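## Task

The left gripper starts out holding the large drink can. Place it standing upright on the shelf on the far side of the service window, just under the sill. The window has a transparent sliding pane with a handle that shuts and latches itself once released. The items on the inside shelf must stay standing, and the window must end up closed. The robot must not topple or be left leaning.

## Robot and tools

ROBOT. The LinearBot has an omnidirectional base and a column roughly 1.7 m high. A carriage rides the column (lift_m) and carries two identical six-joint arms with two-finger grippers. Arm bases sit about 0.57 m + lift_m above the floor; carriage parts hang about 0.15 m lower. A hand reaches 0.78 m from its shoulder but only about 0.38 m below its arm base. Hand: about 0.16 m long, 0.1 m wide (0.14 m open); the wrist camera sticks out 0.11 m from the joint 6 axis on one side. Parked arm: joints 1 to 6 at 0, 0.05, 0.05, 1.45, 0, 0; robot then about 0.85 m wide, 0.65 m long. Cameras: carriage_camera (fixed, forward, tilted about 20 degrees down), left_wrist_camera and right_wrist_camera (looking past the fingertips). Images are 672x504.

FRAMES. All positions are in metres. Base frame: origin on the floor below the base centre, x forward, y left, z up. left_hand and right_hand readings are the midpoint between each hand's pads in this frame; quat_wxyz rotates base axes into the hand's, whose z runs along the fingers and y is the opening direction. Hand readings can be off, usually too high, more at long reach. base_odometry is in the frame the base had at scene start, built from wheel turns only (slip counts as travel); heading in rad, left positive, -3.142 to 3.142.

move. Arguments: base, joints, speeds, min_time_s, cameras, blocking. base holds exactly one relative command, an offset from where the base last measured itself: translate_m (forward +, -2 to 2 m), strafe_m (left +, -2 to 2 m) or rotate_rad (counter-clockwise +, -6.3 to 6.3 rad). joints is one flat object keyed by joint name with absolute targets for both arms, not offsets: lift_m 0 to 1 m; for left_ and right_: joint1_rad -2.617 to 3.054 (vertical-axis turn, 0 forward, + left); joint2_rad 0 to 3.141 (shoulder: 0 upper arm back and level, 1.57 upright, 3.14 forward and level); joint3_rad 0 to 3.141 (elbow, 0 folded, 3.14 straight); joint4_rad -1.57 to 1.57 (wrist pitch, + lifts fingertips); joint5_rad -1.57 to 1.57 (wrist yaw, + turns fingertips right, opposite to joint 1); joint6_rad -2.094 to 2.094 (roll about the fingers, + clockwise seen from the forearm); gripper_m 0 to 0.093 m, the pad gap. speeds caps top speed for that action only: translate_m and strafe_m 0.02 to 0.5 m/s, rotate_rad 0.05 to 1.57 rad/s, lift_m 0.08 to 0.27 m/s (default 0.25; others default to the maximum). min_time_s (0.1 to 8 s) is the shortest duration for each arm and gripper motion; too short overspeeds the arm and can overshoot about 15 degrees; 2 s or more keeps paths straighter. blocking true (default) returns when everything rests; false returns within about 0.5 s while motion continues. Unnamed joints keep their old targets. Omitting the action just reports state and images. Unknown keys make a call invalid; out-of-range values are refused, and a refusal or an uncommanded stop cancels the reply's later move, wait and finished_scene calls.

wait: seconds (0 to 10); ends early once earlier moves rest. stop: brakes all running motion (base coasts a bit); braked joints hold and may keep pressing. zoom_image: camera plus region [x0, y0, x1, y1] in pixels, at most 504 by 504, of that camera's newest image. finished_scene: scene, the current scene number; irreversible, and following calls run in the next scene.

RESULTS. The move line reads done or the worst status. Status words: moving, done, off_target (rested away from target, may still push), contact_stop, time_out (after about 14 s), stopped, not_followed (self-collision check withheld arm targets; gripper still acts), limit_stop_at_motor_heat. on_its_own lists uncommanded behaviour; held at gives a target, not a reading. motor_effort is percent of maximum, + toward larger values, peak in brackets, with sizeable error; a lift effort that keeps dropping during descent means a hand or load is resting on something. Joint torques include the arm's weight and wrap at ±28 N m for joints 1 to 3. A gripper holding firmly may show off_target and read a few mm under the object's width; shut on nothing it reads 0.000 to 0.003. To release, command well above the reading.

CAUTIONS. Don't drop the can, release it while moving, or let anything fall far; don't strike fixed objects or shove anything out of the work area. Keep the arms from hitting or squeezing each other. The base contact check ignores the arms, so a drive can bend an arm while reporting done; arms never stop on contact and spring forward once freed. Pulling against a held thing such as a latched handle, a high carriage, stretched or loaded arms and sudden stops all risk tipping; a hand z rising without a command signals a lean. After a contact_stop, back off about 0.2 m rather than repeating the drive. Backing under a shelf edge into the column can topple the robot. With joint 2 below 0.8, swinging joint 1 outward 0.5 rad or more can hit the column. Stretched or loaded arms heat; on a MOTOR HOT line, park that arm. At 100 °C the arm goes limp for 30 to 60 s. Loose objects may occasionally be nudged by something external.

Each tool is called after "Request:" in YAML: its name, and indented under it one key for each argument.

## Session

Request:
move:
  cameras: ["all"]

Request:
zoom_image:
  camera: "carriage_camera"
  region: [200, 130, 600, 330]

Scene clock: 0.00 s.
Joint torques (N m): no reading
base_odometry: x=+0.000 y=+0.000 heading=+0.000
base_status: not commanded
joint_positions: lift_m=+0.430 left_joint1_rad=+0.017 left_joint2_rad=+0.604 left_joint3_rad=+0.190 left_joint4_rad=-0.391 left_joint5_rad=+0.010 left_joint6_rad=+0.027 left_gripper_m=+0.06443 right_joint1_rad=+0.000 right_joint2_rad=+0.053 right_joint3_rad=+0.031 right_joint4_rad=+1.417 right_joint5_rad=+0.021 right_joint6_rad=+0.024 right_gripper_m=+0.09396
joint_status: not commanded
motor_effort: lift_m=+26 drive_wheels=-1
left_hand: x=+0.4428 y=+0.3140 z=+1.0435 quat_wxyz=(+0.374, +0.007, +0.928, +0.004) (m; base frame)
right_hand: x=+0.2659 y=-0.3156 z=+1.4286 quat_wxyz=(+0.996, +0.012, +0.088, +0.011) (m; base frame)
pictures: carriage_camera, left_wrist_camera, right_wrist_camera

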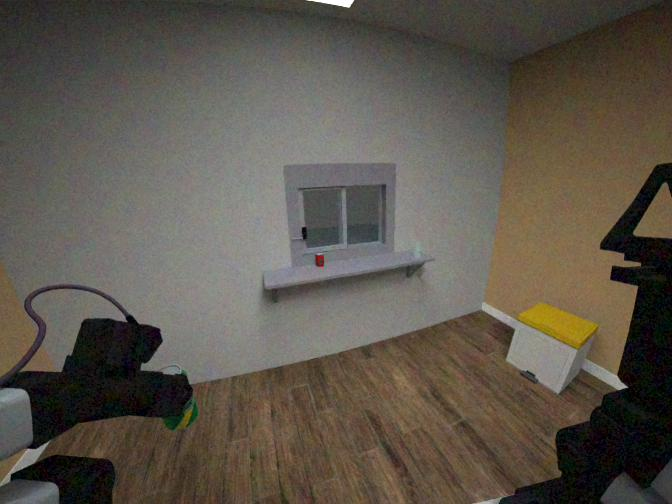

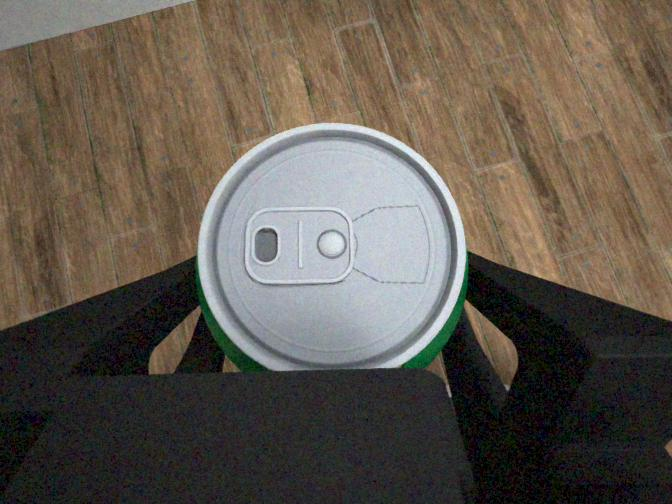

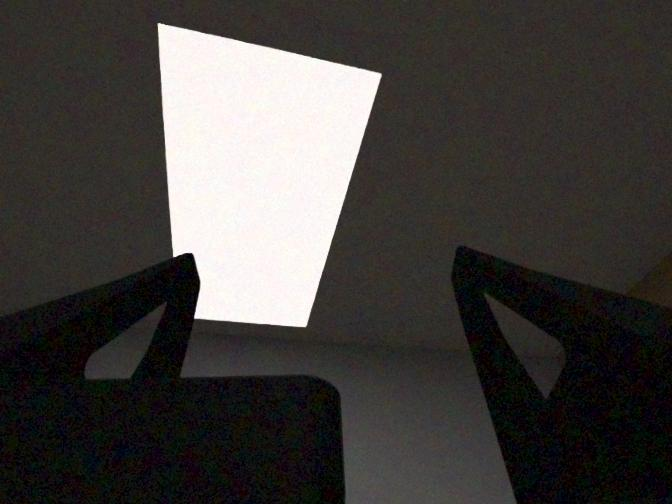

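Scaled by 1.260 from the camera's 672x504 image, which has a finer 960x720 frame.

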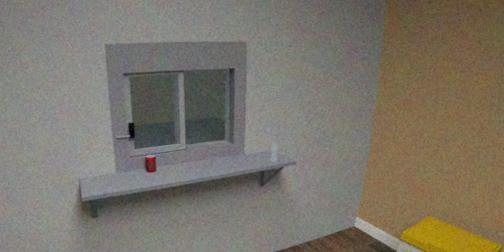

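Request:
move:
  base: {"rotate_rad":0.354}
  speeds: {"rotate_rad":0.4}
  joints: {"lift_m":0.55}

Request:
move:
  base: {"strafe_m":-0.22}
  speeds: {"strafe_m":0.2}

Request:
move:
  base: {"translate_m":0.6}
  speeds: {"translate_m":0.2}
  cameras: ["carriage_camera"]

Request:
zoom_image:
  camera: "carriage_camera"
  region: [200, 150, 600, 450]

Scene clock: 10.43 s.
Joint torques (N m): left_arm=[-0.16 -0.12 8.08 2.88 -0.06 0.06] | right_arm=[-0.17 3.32 5.16 -0.24 -0.06 0.01]
move: done
base_odometry: x=+0.000 y=+0.000 heading=+0.354
base_status: done
joint_positions: lift_m=+0.550 left_joint1_rad=+0.017 left_joint2_rad=+0.605 left_joint3_rad=+0.183 left_joint4_rad=-0.395 left_joint5_rad=+0.010 left_joint6_rad=+0.027 left_gripper_m=+0.06443 right_joint1_rad=+0.000 right_joint2_rad=+0.053 right_joint3_rad=+0.031 right_joint4_rad=+1.417 right_joint5_rad=+0.021 right_joint6_rad=+0.024 right_gripper_m=+0.09396
joint_status: all done
motor_effort: lift_m=+25(30) drive_wheels=+1(6)
left_hand: x=+0.4405 y=+0.3139 z=+1.1601 quat_wxyz=(+0.368, +0.007, +0.930, +0.004) (m; base frame)
right_hand: x=+0.2659 y=-0.3156 z=+1.5489 quat_wxyz=(+0.996, +0.012, +0.088, +0.011) (m; base frame)
pictures: none

Scene clock: 12.63 s.
Joint torques (N m): left_arm=[-0.17 -0.03 8.16 2.9 -0.1 0.05] | right_arm=[-0.17 3.32 5.16 -0.24 -0.05 0]
move: done
base_odometry: x=+0.076 y=-0.206 heading=+0.354
base_status: done
joint_positions: lift_m=+0.550 left_joint1_rad=+0.017 left_joint2_rad=+0.605 left_joint3_rad=+0.183 left_joint4_rad=-0.395 left_joint5_rad=+0.010 left_joint6_rad=+0.027 left_gripper_m=+0.06443 right_joint1_rad=+0.000 right_joint2_rad=+0.053 right_joint3_rad=+0.031 right_joint4_rad=+1.417 right_joint5_rad=+0.021 right_joint6_rad=+0.024 right_gripper_m=+0.09396
joint_status: not commanded
motor_effort: lift_m=+26(28) drive_wheels=-5(9)
left_hand: x=+0.4405 y=+0.3139 z=+1.1601 quat_wxyz=(+0.368, +0.007, +0.930, +0.004) (m; base frame)
right_hand: x=+0.2659 y=-0.3156 z=+1.5489 quat_wxyz=(+0.996, +0.012, +0.088, +0.011) (m; base frame)
pictures: none

Scene clock: 16.80 s.
Joint torques (N m): left_arm=[-0.14 -0.16 8.03 2.9 -0.05 0.07] | right_arm=[-0.17 3.26 5.33 -0.14 -0.05 0]
move: done
base_odometry: x=+0.639 y=+0.002 heading=+0.354
base_status: done
joint_positions: lift_m=+0.550 left_joint1_rad=+0.017 left_joint2_rad=+0.605 left_joint3_rad=+0.183 left_joint4_rad=-0.396 left_joint5_rad=+0.010 left_joint6_rad=+0.027 left_gripper_m=+0.06443 right_joint1_rad=+0.000 right_joint2_rad=+0.053 right_joint3_rad=+0.031 right_joint4_rad=+1.414 right_joint5_rad=+0.021 right_joint6_rad=+0.024 right_gripper_m=+0.09396
joint_status: not commanded
motor_effort: lift_m=+27(28) drive_wheels=-3(8)
left_hand: x=+0.4403 y=+0.3139 z=+1.1599 quat_wxyz=(+0.368, +0.007, +0.930, +0.004) (m; base frame)
right_hand: x=+0.2668 y=-0.3156 z=+1.5487 quat_wxyz=(+0.996, +0.012, +0.090, +0.011) (m; base frame)
pictures: carriage_camera

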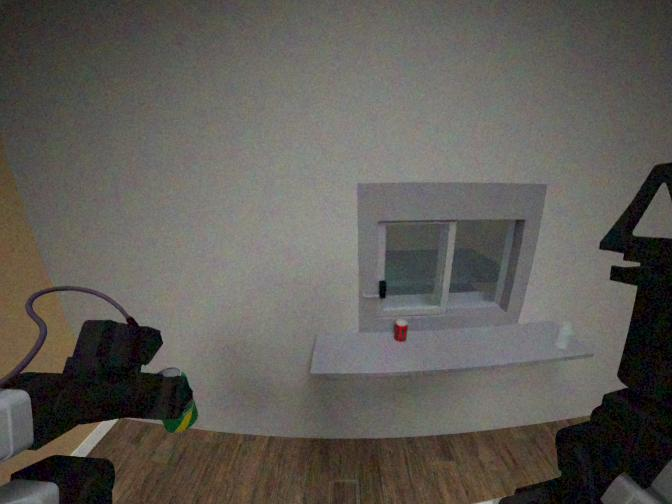

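Scaled by 1.260 from the camera's 672x504 image, which has a finer 960x720 frame.

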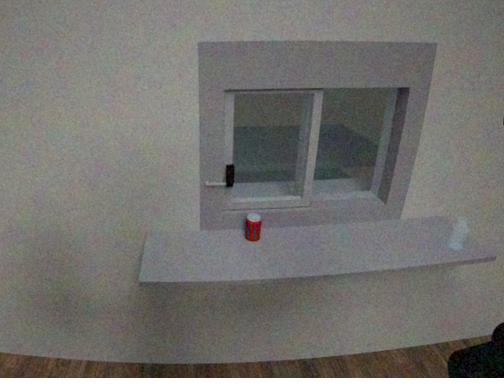

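Request:
move:
  base: {"rotate_rad":0.05}

Request:
move:
  base: {"strafe_m":-0.16}
  speeds: {"strafe_m":0.15}
  joints: {"right_joint1_rad":1.0,"right_joint2_rad":2.22,"right_joint3_rad":0.57,"right_joint4_rad":1.18,"right_joint5_rad":0.96,"right_joint6_rad":0.4}
  min_time_s: 4

Request:
move:
  base: {"translate_m":0.3}
  speeds: {"translate_m":0.15}
  joints: {"lift_m":0.56}
  cameras: ["carriage_camera","right_wrist_camera"]

Scene clock: 29.23 s.
Joint torques (N m): left_arm=[-0.13 -0.14 8.1 2.9 -0.08 0.05] | right_arm=[-0.17 3.32 5.16 -0.18 -0.06 0]
move: done
base_odometry: x=+0.639 y=+0.002 heading=+0.404
base_status: done
joint_positions: lift_m=+0.550 left_joint1_rad=+0.017 left_joint2_rad=+0.605 left_joint3_rad=+0.183 left_joint4_rad=-0.397 left_joint5_rad=+0.010 left_joint6_rad=+0.027 left_gripper_m=+0.06443 right_joint1_rad=+0.000 right_joint2_rad=+0.053 right_joint3_rad=+0.031 right_joint4_rad=+1.414 right_joint5_rad=+0.021 right_joint6_rad=+0.024 right_gripper_m=+0.09396
joint_status: not commanded
motor_effort: lift_m=+24(28) drive_wheels=-4(6)
left_hand: x=+0.4402 y=+0.3139 z=+1.1598 quat_wxyz=(+0.367, +0.007, +0.930, +0.004) (m; base frame)
right_hand: x=+0.2667 y=-0.3156 z=+1.5487 quat_wxyz=(+0.996, +0.012, +0.089, +0.011) (m; base frame)
pictures: none

Scene clock: 33.53 s.
Joint torques (N m): left_arm=[-0.23 -0.14 8.1 2.9 -0.07 0.07] | right_arm=[0.58 -5.29 3.78 1.74 0.32 0.07]
move: done
base_odometry: x=+0.702 y=-0.145 heading=+0.404
base_status: done
joint_positions: lift_m=+0.550 left_joint1_rad=+0.017 left_joint2_rad=+0.605 left_joint3_rad=+0.183 left_joint4_rad=-0.397 left_joint5_rad=+0.010 left_joint6_rad=+0.027 left_gripper_m=+0.06443 right_joint1_rad=+0.991 right_joint2_rad=+2.206 right_joint3_rad=+0.554 right_joint4_rad=+1.182 right_joint5_rad=+0.950 right_joint6_rad=+0.391 right_gripper_m=+0.09396
joint_status: all done
motor_effort: lift_m=+23(28) drive_wheels=-2(8)
left_hand: x=+0.4402 y=+0.3139 z=+1.1597 quat_wxyz=(+0.367, +0.007, +0.930, +0.004) (m; base frame)
right_hand: x=+0.5424 y=-0.0775 z=+1.1203 quat_wxyz=(+0.607, +0.004, +0.795, -0.004) (m; base frame)
pictures: none

Scene clock: 36.53 s.
Joint torques (N m): left_arm=[-0.13 -0.09 8.13 2.93 -0.07 0.05] | right_arm=[0.4 -5.76 3.51 1.78 0.29 0.08]
move: done
base_odometry: x=+0.978 y=-0.028 heading=+0.403
base_status: done
joint_positions: lift_m=+0.560 left_joint1_rad=+0.017 left_joint2_rad=+0.605 left_joint3_rad=+0.182 left_joint4_rad=-0.398 left_joint5_rad=+0.010 left_joint6_rad=+0.027 left_gripper_m=+0.06443 right_joint1_rad=+0.993 right_joint2_rad=+2.213 right_joint3_rad=+0.557 right_joint4_rad=+1.178 right_joint5_rad=+0.954 right_joint6_rad=+0.392 right_gripper_m=+0.09396
joint_status: all done
motor_effort: lift_m=+24(29) drive_wheels=-3(7)
left_hand: x=+0.4398 y=+0.3139 z=+1.1692 quat_wxyz=(+0.366, +0.007, +0.930, +0.004) (m; base frame)
right_hand: x=+0.5420 y=-0.0774 z=+1.1284 quat_wxyz=(+0.606, +0.003, +0.795, -0.007) (m; base frame)
pictures: carriage_camera, right_wrist_camera

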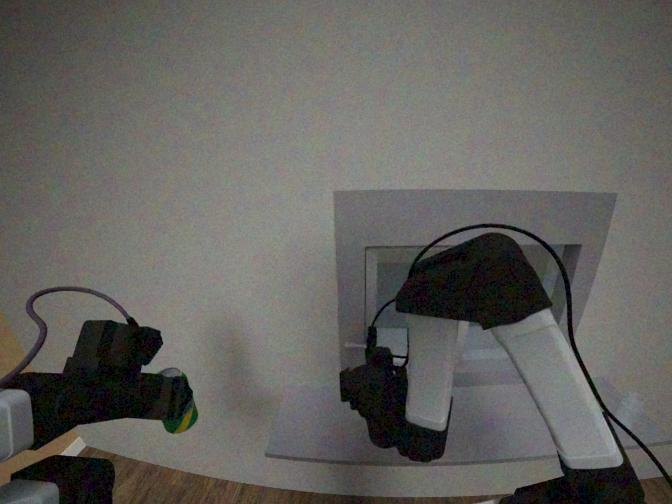

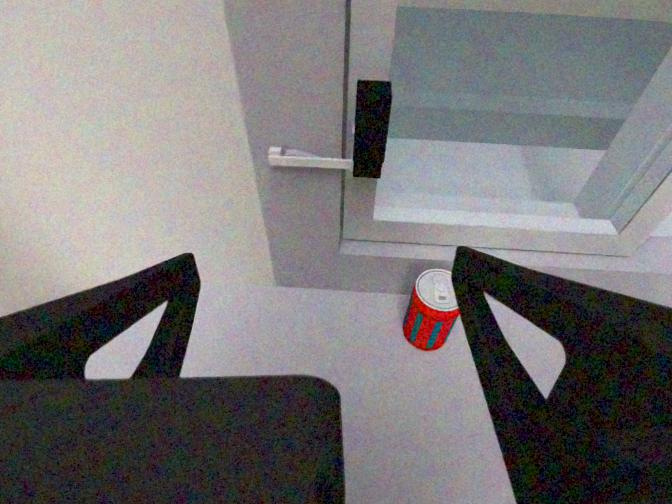

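Request:
move:
  base: {"strafe_m":-0.035}
  speeds: {"strafe_m":0.05}
  joints: {"lift_m":0.546}

Request:
move:
  base: {"translate_m":0.11}
  speeds: {"translate_m":0.06}
  cameras: ["carriage_camera","right_wrist_camera"]

Scene clock: 46.27 s.
Joint torques (N m): left_arm=[-0.23 -0.05 8.14 2.99 -0.06 0.08] | right_arm=[0.38 -6 3.28 1.82 0.28 0.08]
move: done
base_odometry: x=+0.992 y=-0.060 heading=+0.404
base_status: done
joint_positions: lift_m=+0.546 left_joint1_rad=+0.017 left_joint2_rad=+0.605 left_joint3_rad=+0.182 left_joint4_rad=-0.402 left_joint5_rad=+0.010 left_joint6_rad=+0.027 left_gripper_m=+0.06443 right_joint1_rad=+0.993 right_joint2_rad=+2.216 right_joint3_rad=+0.560 right_joint4_rad=+1.173 right_joint5_rad=+0.955 right_joint6_rad=+0.392 right_gripper_m=+0.09396
joint_status: all done
motor_effort: lift_m=+26(29) drive_wheels=-3(6)
left_hand: x=+0.4391 y=+0.3139 z=+1.1544 quat_wxyz=(+0.364, +0.007, +0.931, +0.004) (m; base frame)
right_hand: x=+0.5421 y=-0.0775 z=+1.1130 quat_wxyz=(+0.605, +0.002, +0.796, -0.009) (m; base frame)
pictures: none

Scene clock: 48.63 s.
Joint torques (N m): left_arm=[-0.09 -0.17 8.13 2.93 -0.07 0.07] | right_arm=[0.34 -5.98 3.32 1.84 0.28 0.08]
move: done
base_odometry: x=+1.093 y=-0.017 heading=+0.403
base_status: done
joint_positions: lift_m=+0.546 left_joint1_rad=+0.017 left_joint2_rad=+0.605 left_joint3_rad=+0.182 left_joint4_rad=-0.400 left_joint5_rad=+0.010 left_joint6_rad=+0.027 left_gripper_m=+0.06443 right_joint1_rad=+0.994 right_joint2_rad=+2.216 right_joint3_rad=+0.560 right_joint4_rad=+1.173 right_joint5_rad=+0.955 right_joint6_rad=+0.392 right_gripper_m=+0.09396
joint_status: not commanded
motor_effort: lift_m=+27(30) drive_wheels=-3(7)
left_hand: x=+0.4394 y=+0.3139 z=+1.1547 quat_wxyz=(+0.365, +0.007, +0.931, +0.004) (m; base frame)
right_hand: x=+0.5418 y=-0.0772 z=+1.1130 quat_wxyz=(+0.605, +0.002, +0.796, -0.009) (m; base frame)
pictures: carriage_camera, right_wrist_camera

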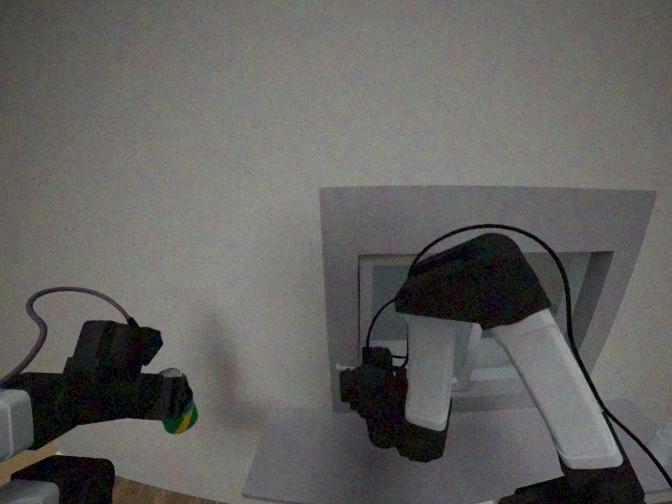

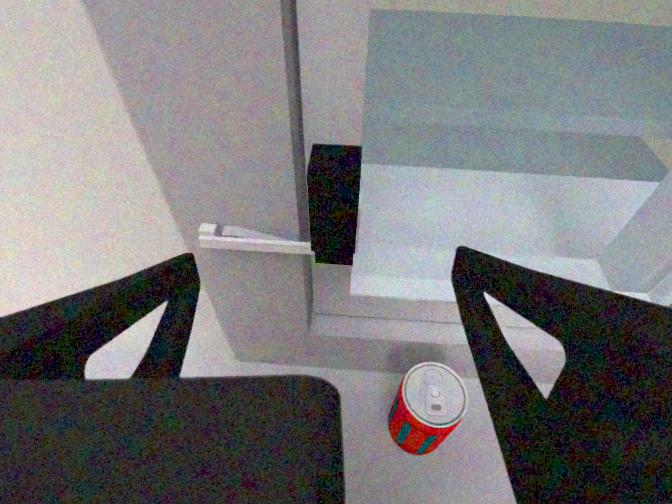

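Request:
move:
  base: {"translate_m":0.05}
  speeds: {"translate_m":0.04}
  cameras: ["right_wrist_camera"]

Scene clock: 53.93 s.
Joint torques (N m): left_arm=[-0.14 -0.21 8.14 2.94 -0.06 0.07] | right_arm=[0.27 -5.97 3.3 1.82 0.27 0.08]
move: done
base_odometry: x=+1.140 y=+0.003 heading=+0.403
base_status: done
joint_positions: lift_m=+0.546 left_joint1_rad=+0.017 left_joint2_rad=+0.605 left_joint3_rad=+0.182 left_joint4_rad=-0.400 left_joint5_rad=+0.010 left_joint6_rad=+0.027 left_gripper_m=+0.06443 right_joint1_rad=+0.995 right_joint2_rad=+2.216 right_joint3_rad=+0.560 right_joint4_rad=+1.173 right_joint5_rad=+0.956 right_joint6_rad=+0.392 right_gripper_m=+0.09396
joint_status: not commanded
motor_effort: lift_m=+25(29) drive_wheels=-3(7)
left_hand: x=+0.4395 y=+0.3139 z=+1.1548 quat_wxyz=(+0.366, +0.007, +0.931, +0.004) (m; base frame)
right_hand: x=+0.5418 y=-0.0772 z=+1.1131 quat_wxyz=(+0.605, +0.002, +0.796, -0.009) (m; base frame)
pictures: right_wrist_camera

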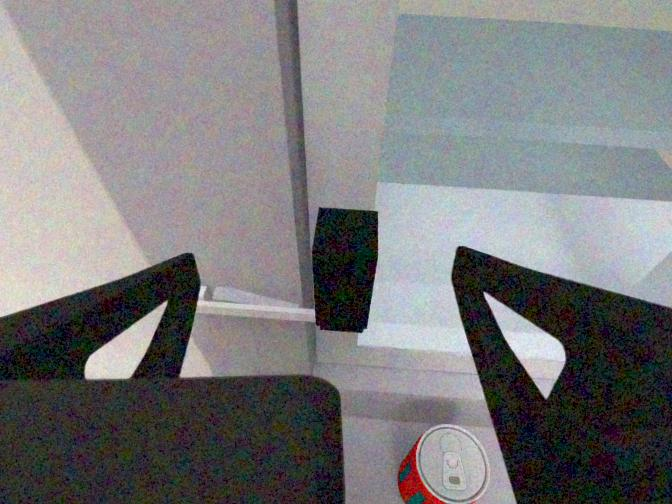

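Request:
move:
  base: {"translate_m":0.018}
  speeds: {"translate_m":0.03}
  joints: {"right_joint1_rad":0.975,"right_joint5_rad":0.945}

Request:
move:
  joints: {"right_gripper_m":0.013}
  min_time_s: 2.5

Request:
move:
  base: {"strafe_m":-0.06}
  speeds: {"strafe_m":0.04}
  cameras: ["carriage_camera","right_wrist_camera"]

Scene clock: 59.40 s.
Joint torques (N m): left_arm=[-0.24 -0.1 8.14 2.95 -0.09 0.07] | right_arm=[-0.54 -6.04 3.32 1.83 0.16 0.09]
move: done
base_odometry: x=+1.156 y=+0.009 heading=+0.403
base_status: done
joint_positions: lift_m=+0.546 left_joint1_rad=+0.017 left_joint2_rad=+0.605 left_joint3_rad=+0.182 left_joint4_rad=-0.399 left_joint5_rad=+0.010 left_joint6_rad=+0.027 left_gripper_m=+0.06443 right_joint1_rad=+0.981 right_joint2_rad=+2.216 right_joint3_rad=+0.560 right_joint4_rad=+1.173 right_joint5_rad=+0.952 right_joint6_rad=+0.392 right_gripper_m=+0.09396
joint_status: all done
motor_effort: lift_m=+27(28) drive_wheels=+0(7)
left_hand: x=+0.4396 y=+0.3139 z=+1.1549 quat_wxyz=(+0.366, +0.007, +0.931, +0.004) (m; base frame)
right_hand: x=+0.5449 y=-0.0809 z=+1.1128 quat_wxyz=(+0.604, +0.006, +0.797, -0.011) (m; base frame)
pictures: none

Scene clock: 62.20 s.
Joint torques (N m): left_arm=[-0.24 0.02 8.18 2.92 -0.11 0.08] | right_arm=[-0.51 -6 3.3 1.86 0.06 0.01]
move: off_target
base_odometry: x=+1.156 y=+0.009 heading=+0.403
base_status: not commanded
joint_positions: lift_m=+0.546 left_joint1_rad=+0.017 left_joint2_rad=+0.605 left_joint3_rad=+0.182 left_joint4_rad=-0.399 left_joint5_rad=+0.010 left_joint6_rad=+0.027 left_gripper_m=+0.06443 right_joint1_rad=+0.979 right_joint2_rad=+2.216 right_joint3_rad=+0.560 right_joint4_rad=+1.170 right_joint5_rad=+0.961 right_joint6_rad=+0.400 right_gripper_m=+0.02533
joint_status: right_gripper_m off_target (ended at +0.02536, target +0.01300)
motor_effort: lift_m=+28(29) drive_wheels=+0(3)
left_hand: x=+0.4396 y=+0.3139 z=+1.1549 quat_wxyz=(+0.366, +0.007, +0.931, +0.004) (m; base frame)
right_hand: x=+0.5453 y=-0.0834 z=+1.1129 quat_wxyz=(+0.605, +0.012, +0.796, -0.014) (m; base frame)
pictures: none

Scene clock: 64.23 s.
Joint torques (N m): left_arm=[-0.08 -0.14 8.23 2.93 -0.08 0.09] | right_arm=[-1.03 -6.06 2.78 1.58 0.33 -0.09]
move: done
base_odometry: x=+1.180 y=-0.046 heading=+0.403
base_status: done
joint_positions: lift_m=+0.546 left_joint1_rad=+0.017 left_joint2_rad=+0.605 left_joint3_rad=+0.182 left_joint4_rad=-0.399 left_joint5_rad=+0.010 left_joint6_rad=+0.027 left_gripper_m=+0.06443 right_joint1_rad=+0.985 right_joint2_rad=+2.216 right_joint3_rad=+0.568 right_joint4_rad=+1.200 right_joint5_rad=+0.934 right_joint6_rad=+0.409 right_gripper_m=+0.01308
joint_status: not commanded
on_its_own: right_gripper_m moved -0.01226 to your old target +0.01300
motor_effort: lift_m=+26(29) drive_wheels=-2(6)
left_hand: x=+0.4396 y=+0.3139 z=+1.1550 quat_wxyz=(+0.366, +0.007, +0.931, +0.004) (m; base frame)
right_hand: x=+0.5464 y=-0.0728 z=+1.1177 quat_wxyz=(+0.609, +0.016, +0.793, +0.013) (m; base frame)
pictures: carriage_camera, right_wrist_camera

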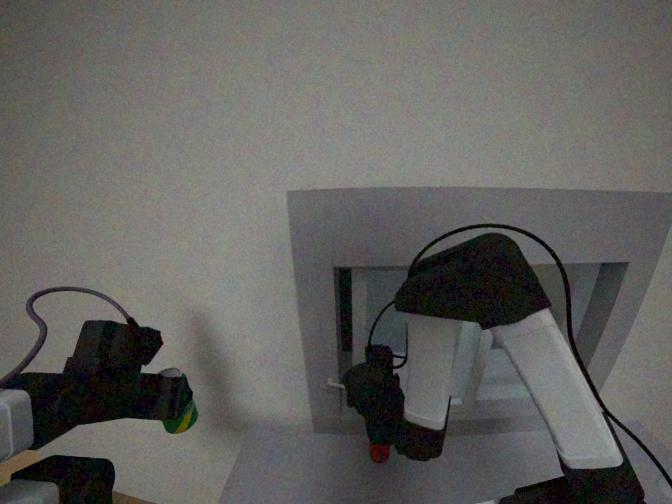

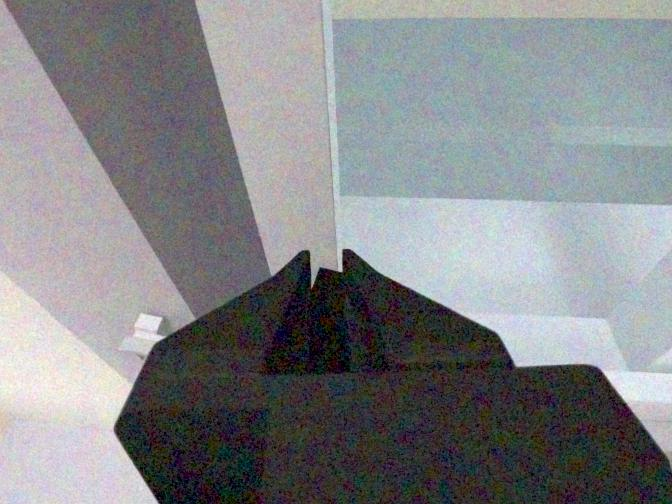

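Request:
move:
  joints: {"right_gripper_m":0.07}
  min_time_s: 1.5
  cameras: ["right_wrist_camera"]

Scene clock: 69.77 s.
Joint torques (N m): left_arm=[-0.03 -0.13 8.13 2.9 -0.05 0.06] | right_arm=[-1.01 -6.05 2.66 1.64 0.34 -0.09]
move: done
base_odometry: x=+1.180 y=-0.046 heading=+0.403
base_status: not commanded
joint_positions: lift_m=+0.546 left_joint1_rad=+0.017 left_joint2_rad=+0.605 left_joint3_rad=+0.182 left_joint4_rad=-0.399 left_joint5_rad=+0.010 left_joint6_rad=+0.027 left_gripper_m=+0.06443 right_joint1_rad=+0.985 right_joint2_rad=+2.216 right_joint3_rad=+0.568 right_joint4_rad=+1.192 right_joint5_rad=+0.932 right_joint6_rad=+0.409 right_gripper_m=+0.06994
joint_status: all done
motor_effort: lift_m=+26(28) drive_wheels=-2(2)
left_hand: x=+0.4396 y=+0.3139 z=+1.1550 quat_wxyz=(+0.366, +0.007, +0.931, +0.004) (m; base frame)
right_hand: x=+0.5461 y=-0.0730 z=+1.1162 quat_wxyz=(+0.607, +0.013, +0.794, +0.011) (m; base frame)
pictures: right_wrist_camera

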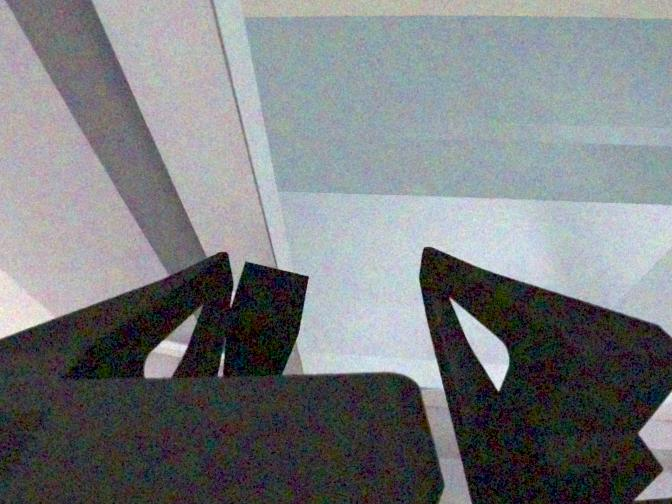

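Request:
move:
  base: {"translate_m":0.014}
  speeds: {"translate_m":0.03}
  joints: {"lift_m":0.536}

Request:
move:
  joints: {"right_gripper_m":0.015}
  min_time_s: 2.5
  cameras: ["right_wrist_camera"]

Scene clock: 76.23 s.
Joint torques (N m): left_arm=[-0.12 -0.21 8.17 2.93 -0.07 0.06] | right_arm=[-1.02 -6.11 2.69 1.65 0.38 -0.09]
move: done
base_odometry: x=+1.193 y=-0.040 heading=+0.403
base_status: done
joint_positions: lift_m=+0.536 left_joint1_rad=+0.017 left_joint2_rad=+0.606 left_joint3_rad=+0.182 left_joint4_rad=-0.401 left_joint5_rad=+0.010 left_joint6_rad=+0.027 left_gripper_m=+0.06443 right_joint1_rad=+0.985 right_joint2_rad=+2.216 right_joint3_rad=+0.568 right_joint4_rad=+1.191 right_joint5_rad=+0.929 right_joint6_rad=+0.409 right_gripper_m=+0.06995
joint_status: all done
motor_effort: lift_m=+26(29) drive_wheels=+0(4)
left_hand: x=+0.4392 y=+0.3139 z=+1.1444 quat_wxyz=(+0.365, +0.007, +0.931, +0.004) (m; base frame)
right_hand: x=+0.5460 y=-0.0725 z=+1.1058 quat_wxyz=(+0.607, +0.012, +0.795, +0.012) (m; base frame)
pictures: none

Scene clock: 79.03 s.
Joint torques (N m): left_arm=[-0.05 -0.29 8.23 2.93 -0.08 0.06] | right_arm=[-1.09 -6.05 2.66 1.51 -0.11 -0.18]
move: off_target
base_odometry: x=+1.193 y=-0.040 heading=+0.403
base_status: not commanded
joint_positions: lift_m=+0.536 left_joint1_rad=+0.017 left_joint2_rad=+0.606 left_joint3_rad=+0.182 left_joint4_rad=-0.401 left_joint5_rad=+0.010 left_joint6_rad=+0.027 left_gripper_m=+0.06443 right_joint1_rad=+0.986 right_joint2_rad=+2.216 right_joint3_rad=+0.568 right_joint4_rad=+1.203 right_joint5_rad=+0.976 right_joint6_rad=+0.419 right_gripper_m=+0.02591
joint_status: right_gripper_m off_target (ended at +0.02594, target +0.01500)
motor_effort: lift_m=+25(29) drive_wheels=+1(1)
left_hand: x=+0.4392 y=+0.3139 z=+1.1444 quat_wxyz=(+0.365, +0.007, +0.931, +0.004) (m; base frame)
right_hand: x=+0.5469 y=-0.0791 z=+1.1105 quat_wxyz=(+0.616, +0.031, +0.787, +0.002) (m; base frame)
pictures: right_wrist_camera

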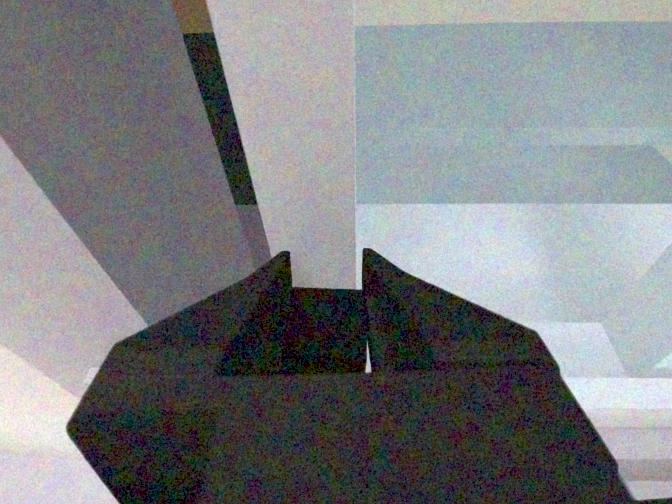

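Request:
move:
  base: {"strafe_m":-0.1}
  speeds: {"strafe_m":0.04}
  cameras: ["right_wrist_camera"]

Request:
move:
  base: {"strafe_m":-0.11}
  speeds: {"strafe_m":0.04}
  cameras: ["carriage_camera","right_wrist_camera"]

Scene clock: 87.90 s.
Joint torques (N m): left_arm=[-0.16 -0.23 8.25 2.92 -0.06 0.04] | right_arm=[-4.57 -6.04 2.59 1.41 -0.34 -0.31]
move: done
base_odometry: x=+1.232 y=-0.132 heading=+0.403
base_status: done
joint_positions: lift_m=+0.536 left_joint1_rad=+0.017 left_joint2_rad=+0.606 left_joint3_rad=+0.182 left_joint4_rad=-0.400 left_joint5_rad=+0.009 left_joint6_rad=+0.027 left_gripper_m=+0.06443 right_joint1_rad=+1.027 right_joint2_rad=+2.216 right_joint3_rad=+0.568 right_joint4_rad=+1.210 right_joint5_rad=+0.994 right_joint6_rad=+0.433 right_gripper_m=+0.02611
joint_status: not commanded
motor_effort: lift_m=+27(29) drive_wheels=-1(8)
left_hand: x=+0.4392 y=+0.3140 z=+1.1445 quat_wxyz=(+0.365, +0.007, +0.931, +0.004) (m; base frame)
right_hand: x=+0.5376 y=-0.0684 z=+1.1129 quat_wxyz=(+0.620, +0.028, +0.784, +0.015) (m; base frame)
pictures: right_wrist_camera

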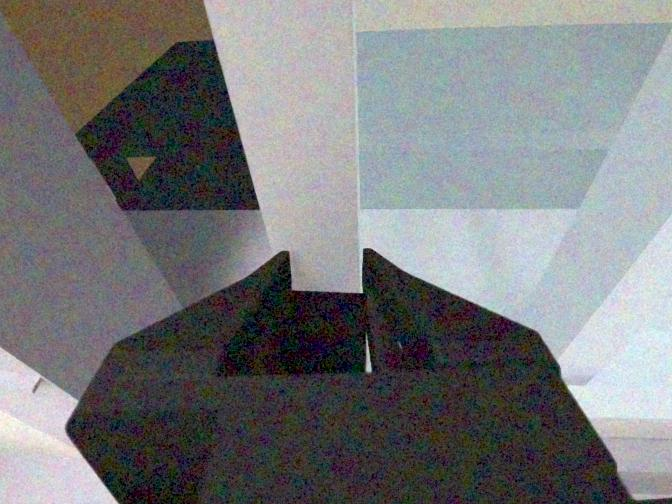

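Scene clock: 91.10 s.
Joint torques (N m): left_arm=[-0.17 -0.28 8.24 2.94 -0.07 0.07] | right_arm=[-7.49 -5.98 3.22 1.21 -0.41 -0.45]
move: done
base_odometry: x=+1.275 y=-0.233 heading=+0.403
base_status: done
joint_positions: lift_m=+0.536 left_joint1_rad=+0.017 left_joint2_rad=+0.606 left_joint3_rad=+0.182 left_joint4_rad=-0.400 left_joint5_rad=+0.009 left_joint6_rad=+0.027 left_gripper_m=+0.06443 right_joint1_rad=+1.060 right_joint2_rad=+2.216 right_joint3_rad=+0.561 right_joint4_rad=+1.230 right_joint5_rad=+1.002 right_joint6_rad=+0.445 right_gripper_m=+0.02611
joint_status: not commanded
motor_effort: lift_m=+26(28) drive_wheels=-1(9)
left_hand: x=+0.4392 y=+0.3140 z=+1.1446 quat_wxyz=(+0.365, +0.007, +0.931, +0.004) (m; base frame)
right_hand: x=+0.5291 y=-0.0602 z=+1.1151 quat_wxyz=(+0.623, +0.026, +0.781, +0.030) (m; base frame)
pictures: carriage_camera, right_wrist_camera

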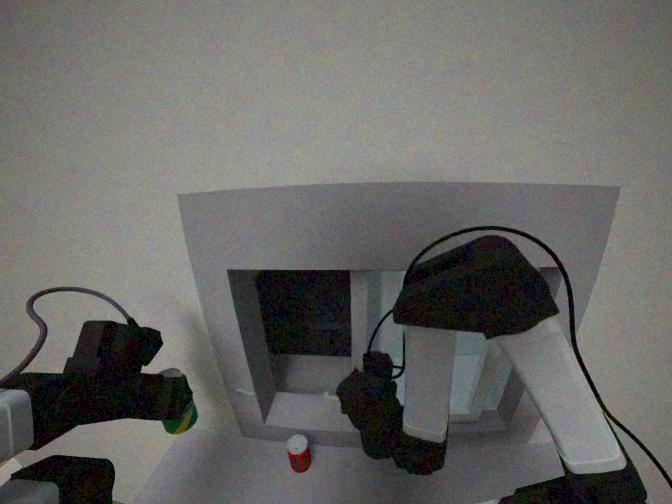

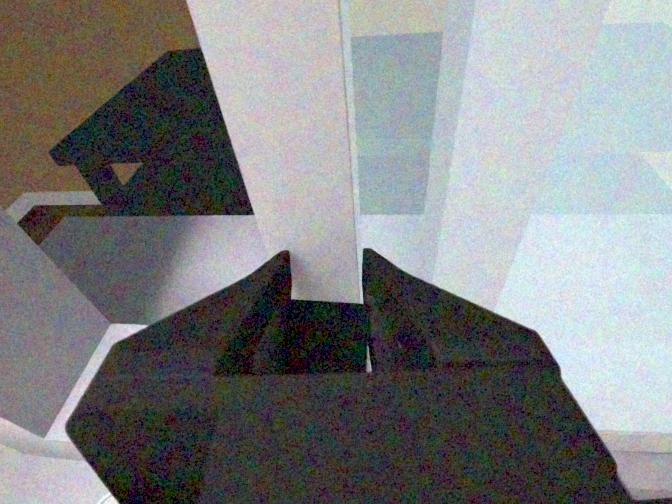

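Request:
move:
  joints: {"left_joint1_rad":-0.7,"left_joint2_rad":1.0,"left_joint3_rad":0.12,"left_joint4_rad":0.06,"left_joint5_rad":-0.395,"left_joint6_rad":-0.38}
  min_time_s: 3

Request:
move:
  joints: {"left_joint1_rad":-1.055,"left_joint2_rad":1.64,"left_joint3_rad":0.55,"left_joint4_rad":0.04,"left_joint5_rad":-0.71,"left_joint6_rad":-0.84}
  min_time_s: 3
  cameras: ["all"]

Scene clock: 101.33 s.
Joint torques (N m): left_arm=[-0.91 -1.07 6.01 2.74 -0.71 -0.05] | right_arm=[-7.36 -6.01 3.19 1.2 -0.38 -0.45]
move: off_target
base_odometry: x=+1.275 y=-0.233 heading=+0.403
base_status: not commanded
joint_positions: lift_m=+0.536 left_joint1_rad=-0.693 left_joint2_rad=+1.000 left_joint3_rad=+0.111 left_joint4_rad=-0.013 left_joint5_rad=-0.360 left_joint6_rad=-0.367 left_gripper_m=+0.06444 right_joint1_rad=+1.060 right_joint2_rad=+2.216 right_joint3_rad=+0.561 right_joint4_rad=+1.230 right_joint5_rad=+1.002 right_joint6_rad=+0.445 right_gripper_m=+0.02611
joint_status: left_joint4_rad off_target (ended at -0.013, target +0.060); left_joint5_rad off_target (ended at -0.360, target -0.395); the others done
motor_effort: lift_m=+27(27) drive_wheels=-1(1)
left_hand: x=+0.4323 y=+0.2151 z=+1.1063 quat_wxyz=(+0.364, +0.093, +0.927, -0.018) (m; base frame)
right_hand: x=+0.5291 y=-0.0602 z=+1.1151 quat_wxyz=(+0.623, +0.026, +0.781, +0.030) (m; base frame)
pictures: none

Scene clock: 104.63 s.
Joint torques (N m): left_arm=[-0.88 -4.52 6.95 1.98 -1.16 -0.11] | right_arm=[-7.36 -6 3.19 1.2 -0.38 -0.45]
move: off_target
base_odometry: x=+1.275 y=-0.233 heading=+0.403
base_status: not commanded
joint_positions: lift_m=+0.536 left_joint1_rad=-1.048 left_joint2_rad=+1.638 left_joint3_rad=+0.517 left_joint4_rad=-0.007 left_joint5_rad=-0.655 left_joint6_rad=-0.827 left_gripper_m=+0.06444 right_joint1_rad=+1.060 right_joint2_rad=+2.216 right_joint3_rad=+0.561 right_joint4_rad=+1.230 right_joint5_rad=+1.002 right_joint6_rad=+0.445 right_gripper_m=+0.02611
joint_status: left_joint4_rad off_target (ended at -0.007, target +0.040); left_joint5_rad off_target (ended at -0.655, target -0.710); the others done
motor_effort: lift_m=+25(28) drive_wheels=-1(1)
left_hand: x=+0.4561 y=+0.1144 z=+1.0996 quat_wxyz=(+0.376, +0.031, +0.926, +0.018) (m; base frame)
right_hand: x=+0.5291 y=-0.0602 z=+1.1151 quat_wxyz=(+0.623, +0.026, +0.781, +0.030) (m; base frame)
pictures: carriage_camera, left_wrist_camera, right_wrist_camera

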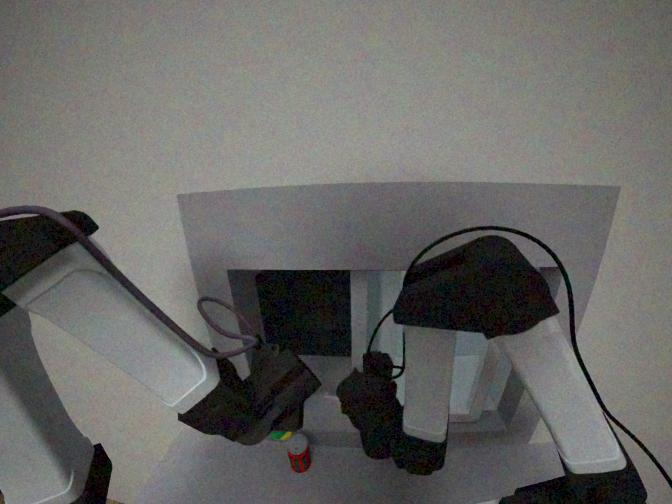

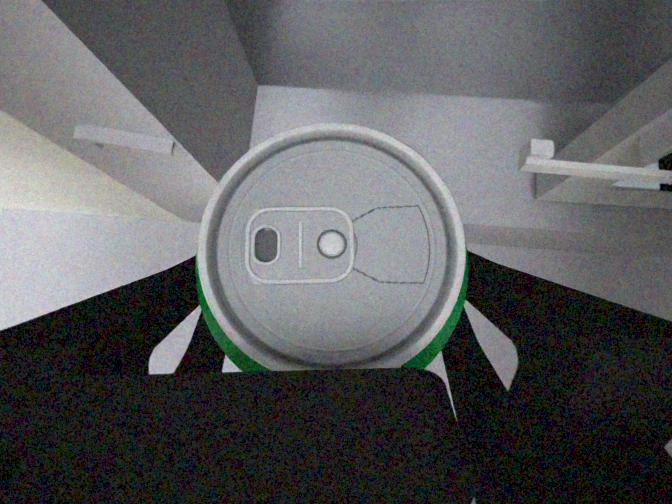

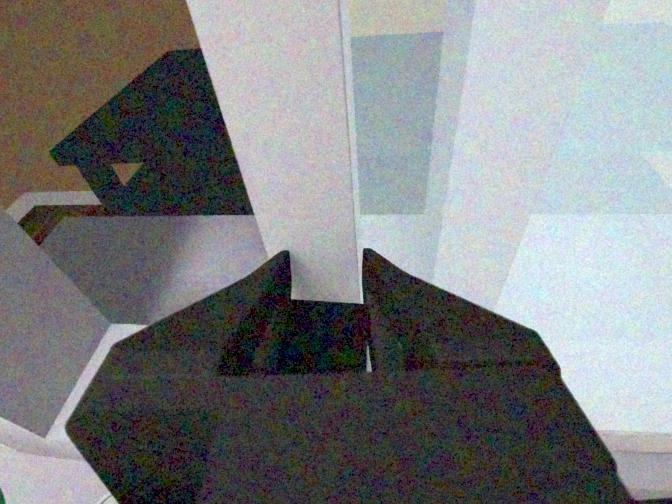

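Request:
move:
  joints: {"left_joint1_rad":-0.83,"left_joint2_rad":1.87,"left_joint3_rad":0.82,"left_joint4_rad":0.1,"left_joint5_rad":-0.61,"left_joint6_rad":-0.64}
  min_time_s: 2.5
  cameras: ["all"]

Scene clock: 111.20 s.
Joint torques (N m): left_arm=[0.54 -6.46 7.39 2.28 -0.71 0.21] | right_arm=[-7.35 -6.01 3.18 1.2 -0.38 -0.45]
move: off_target
base_odometry: x=+1.275 y=-0.233 heading=+0.403
base_status: not commanded
joint_positions: lift_m=+0.536 left_joint1_rad=-0.837 left_joint2_rad=+1.869 left_joint3_rad=+0.785 left_joint4_rad=+0.044 left_joint5_rad=-0.590 left_joint6_rad=-0.653 left_gripper_m=+0.06444 right_joint1_rad=+1.060 right_joint2_rad=+2.216 right_joint3_rad=+0.561 right_joint4_rad=+1.231 right_joint5_rad=+1.002 right_joint6_rad=+0.445 right_gripper_m=+0.02611
joint_status: left_joint4_rad off_target (ended at +0.043, target +0.100); the others done
motor_effort: lift_m=+26(27) drive_wheels=-1(1)
left_hand: x=+0.5433 y=+0.0977 z=+1.0975 quat_wxyz=(+0.375, +0.009, +0.926, +0.036) (m; base frame)
right_hand: x=+0.5291 y=-0.0602 z=+1.1151 quat_wxyz=(+0.623, +0.026, +0.781, +0.031) (m; base frame)
pictures: carriage_camera, left_wrist_camera, right_wrist_camera

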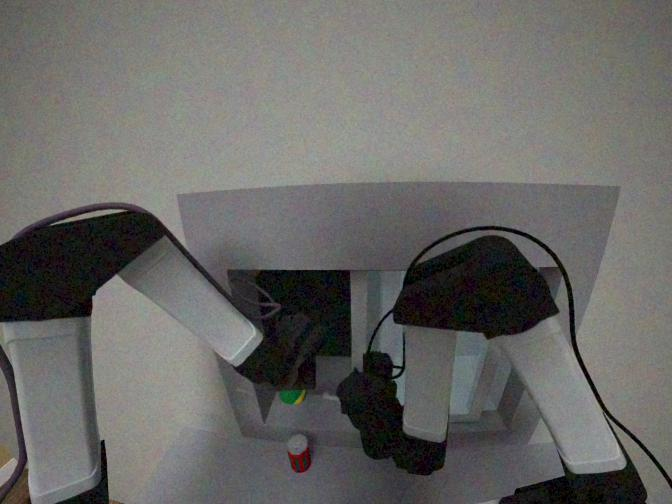

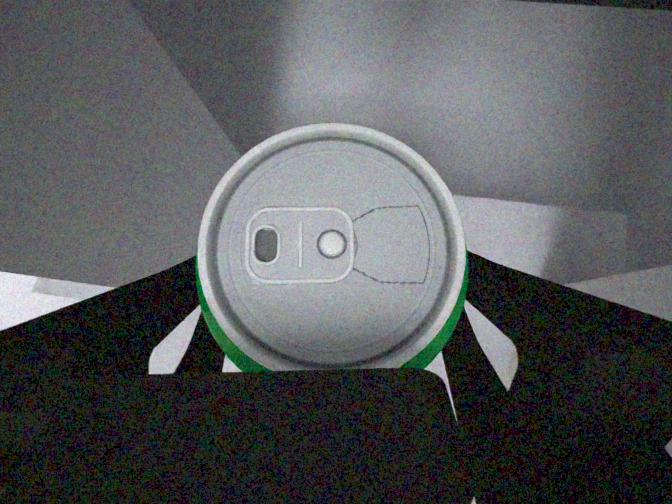

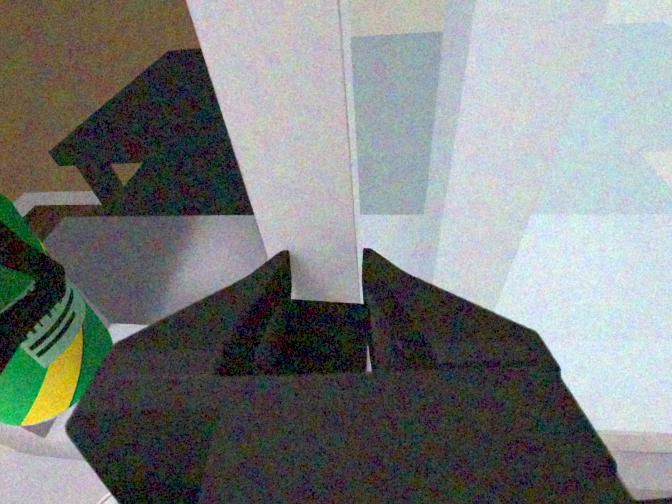

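Request:
move:
  joints: {"left_joint1_rad":-0.62,"left_joint2_rad":2.15,"left_joint3_rad":1.09,"left_joint4_rad":0.22,"left_joint5_rad":-0.439,"left_joint6_rad":-0.43}
  min_time_s: 2.5

Request:
move:
  joints: {"left_joint1_rad":-0.54,"left_joint2_rad":2.32,"left_joint3_rad":1.26,"left_joint4_rad":0.27,"left_joint5_rad":-0.39,"left_joint6_rad":-0.37}
  min_time_s: 2

Request:
move:
  joints: {"left_joint1_rad":-0.467,"left_joint2_rad":2.571,"left_joint3_rad":1.475,"left_joint4_rad":0.32,"left_joint5_rad":-0.34,"left_joint6_rad":-0.32}
  min_time_s: 2.5
  cameras: ["all"]

Scene clock: 122.87 s.
Joint torques (N m): left_arm=[0.57 -8.49 7.75 2.6 -0.48 0.19] | right_arm=[-7.36 -6 3.19 1.2 -0.38 -0.45]
move: off_target
base_odometry: x=+1.275 y=-0.233 heading=+0.403
base_status: not commanded
joint_positions: lift_m=+0.536 left_joint1_rad=-0.627 left_joint2_rad=+2.150 left_joint3_rad=+1.053 left_joint4_rad=+0.152 left_joint5_rad=-0.429 left_joint6_rad=-0.443 left_gripper_m=+0.06444 right_joint1_rad=+1.060 right_joint2_rad=+2.216 right_joint3_rad=+0.561 right_joint4_rad=+1.231 right_joint5_rad=+1.002 right_joint6_rad=+0.445 right_gripper_m=+0.02611
joint_status: left_joint4_rad off_target (ended at +0.153, target +0.220); the others done
motor_effort: lift_m=+25(28) drive_wheels=-1(1)
left_hand: x=+0.6396 y=+0.0974 z=+1.0645 quat_wxyz=(+0.362, +0.020, +0.932, +0.021) (m; base frame)
right_hand: x=+0.5291 y=-0.0602 z=+1.1151 quat_wxyz=(+0.623, +0.026, +0.781, +0.031) (m; base frame)
pictures: none

Scene clock: 125.17 s.
Joint torques (N m): left_arm=[0.53 -9.61 7.8 2.73 -0.38 0.19] | right_arm=[-7.36 -6 3.19 1.2 -0.38 -0.45]
move: off_target
base_odometry: x=+1.275 y=-0.233 heading=+0.403
base_status: not commanded
joint_positions: lift_m=+0.536 left_joint1_rad=-0.547 left_joint2_rad=+2.320 left_joint3_rad=+1.222 left_joint4_rad=+0.198 left_joint5_rad=-0.384 left_joint6_rad=-0.383 left_gripper_m=+0.06444 right_joint1_rad=+1.060 right_joint2_rad=+2.216 right_joint3_rad=+0.561 right_joint4_rad=+1.231 right_joint5_rad=+1.002 right_joint6_rad=+0.445 right_gripper_m=+0.02611
joint_status: left_joint4_rad off_target (ended at +0.198, target +0.270); the others done
motor_effort: lift_m=+23(28) drive_wheels=-1(1)
left_hand: x=+0.6903 y=+0.1017 z=+1.0403 quat_wxyz=(+0.370, +0.013, +0.929, +0.016) (m; base frame)
right_hand: x=+0.5291 y=-0.0602 z=+1.1152 quat_wxyz=(+0.623, +0.026, +0.781, +0.031) (m; base frame)
pictures: none

Scene clock: 127.97 s.
Joint torques (N m): left_arm=[0.57 -10.69 7.56 2.77 -0.32 0.19] | right_arm=[-7.35 -6.01 3.18 1.2 -0.38 -0.45]
move: off_target
base_odometry: x=+1.275 y=-0.233 heading=+0.403
base_status: not commanded
joint_positions: lift_m=+0.536 left_joint1_rad=-0.474 left_joint2_rad=+2.571 left_joint3_rad=+1.438 left_joint4_rad=+0.247 left_joint5_rad=-0.336 left_joint6_rad=-0.333 left_gripper_m=+0.06444 right_joint1_rad=+1.060 right_joint2_rad=+2.216 right_joint3_rad=+0.561 right_joint4_rad=+1.231 right_joint5_rad=+1.002 right_joint6_rad=+0.445 right_gripper_m=+0.02611
joint_status: left_joint4_rad off_target (ended at +0.247, target +0.320); the others done
motor_effort: lift_m=+27(28) drive_wheels=-1(1)
left_hand: x=+0.7363 y=+0.1114 z=+0.9837 quat_wxyz=(+0.366, +0.009, +0.930, +0.015) (m; base frame)
right_hand: x=+0.5291 y=-0.0602 z=+1.1152 quat_wxyz=(+0.623, +0.026, +0.781, +0.031) (m; base frame)
pictures: carriage_camera, left_wrist_camera, right_wrist_camera

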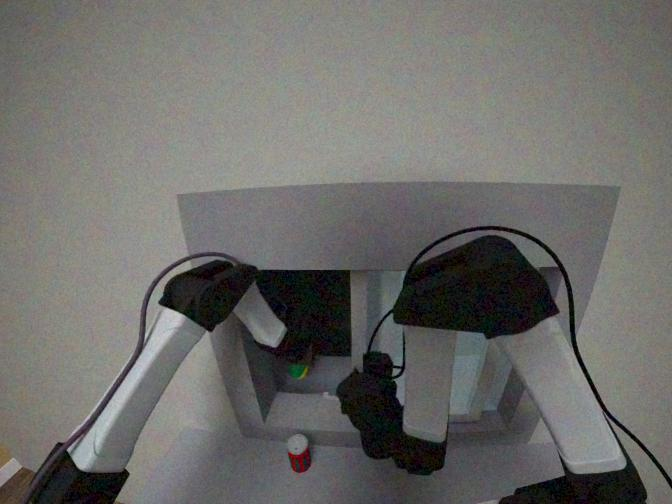

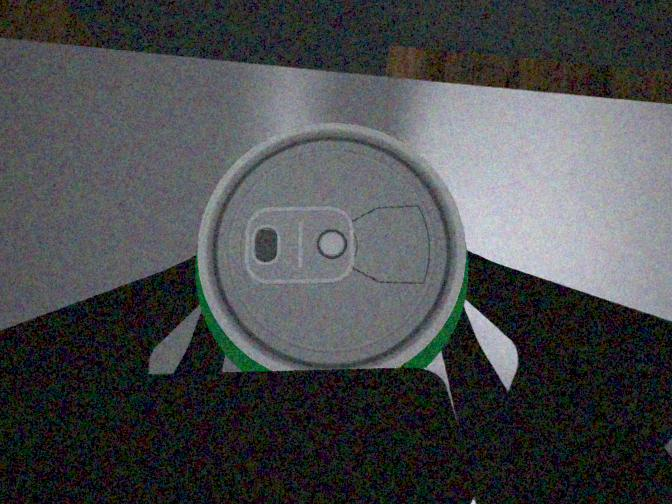

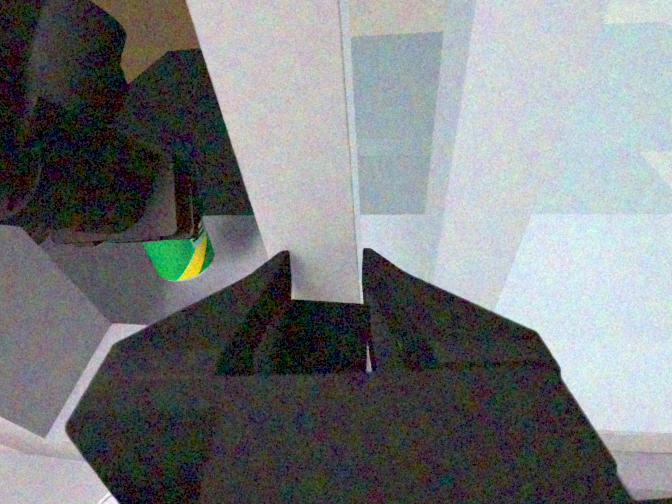

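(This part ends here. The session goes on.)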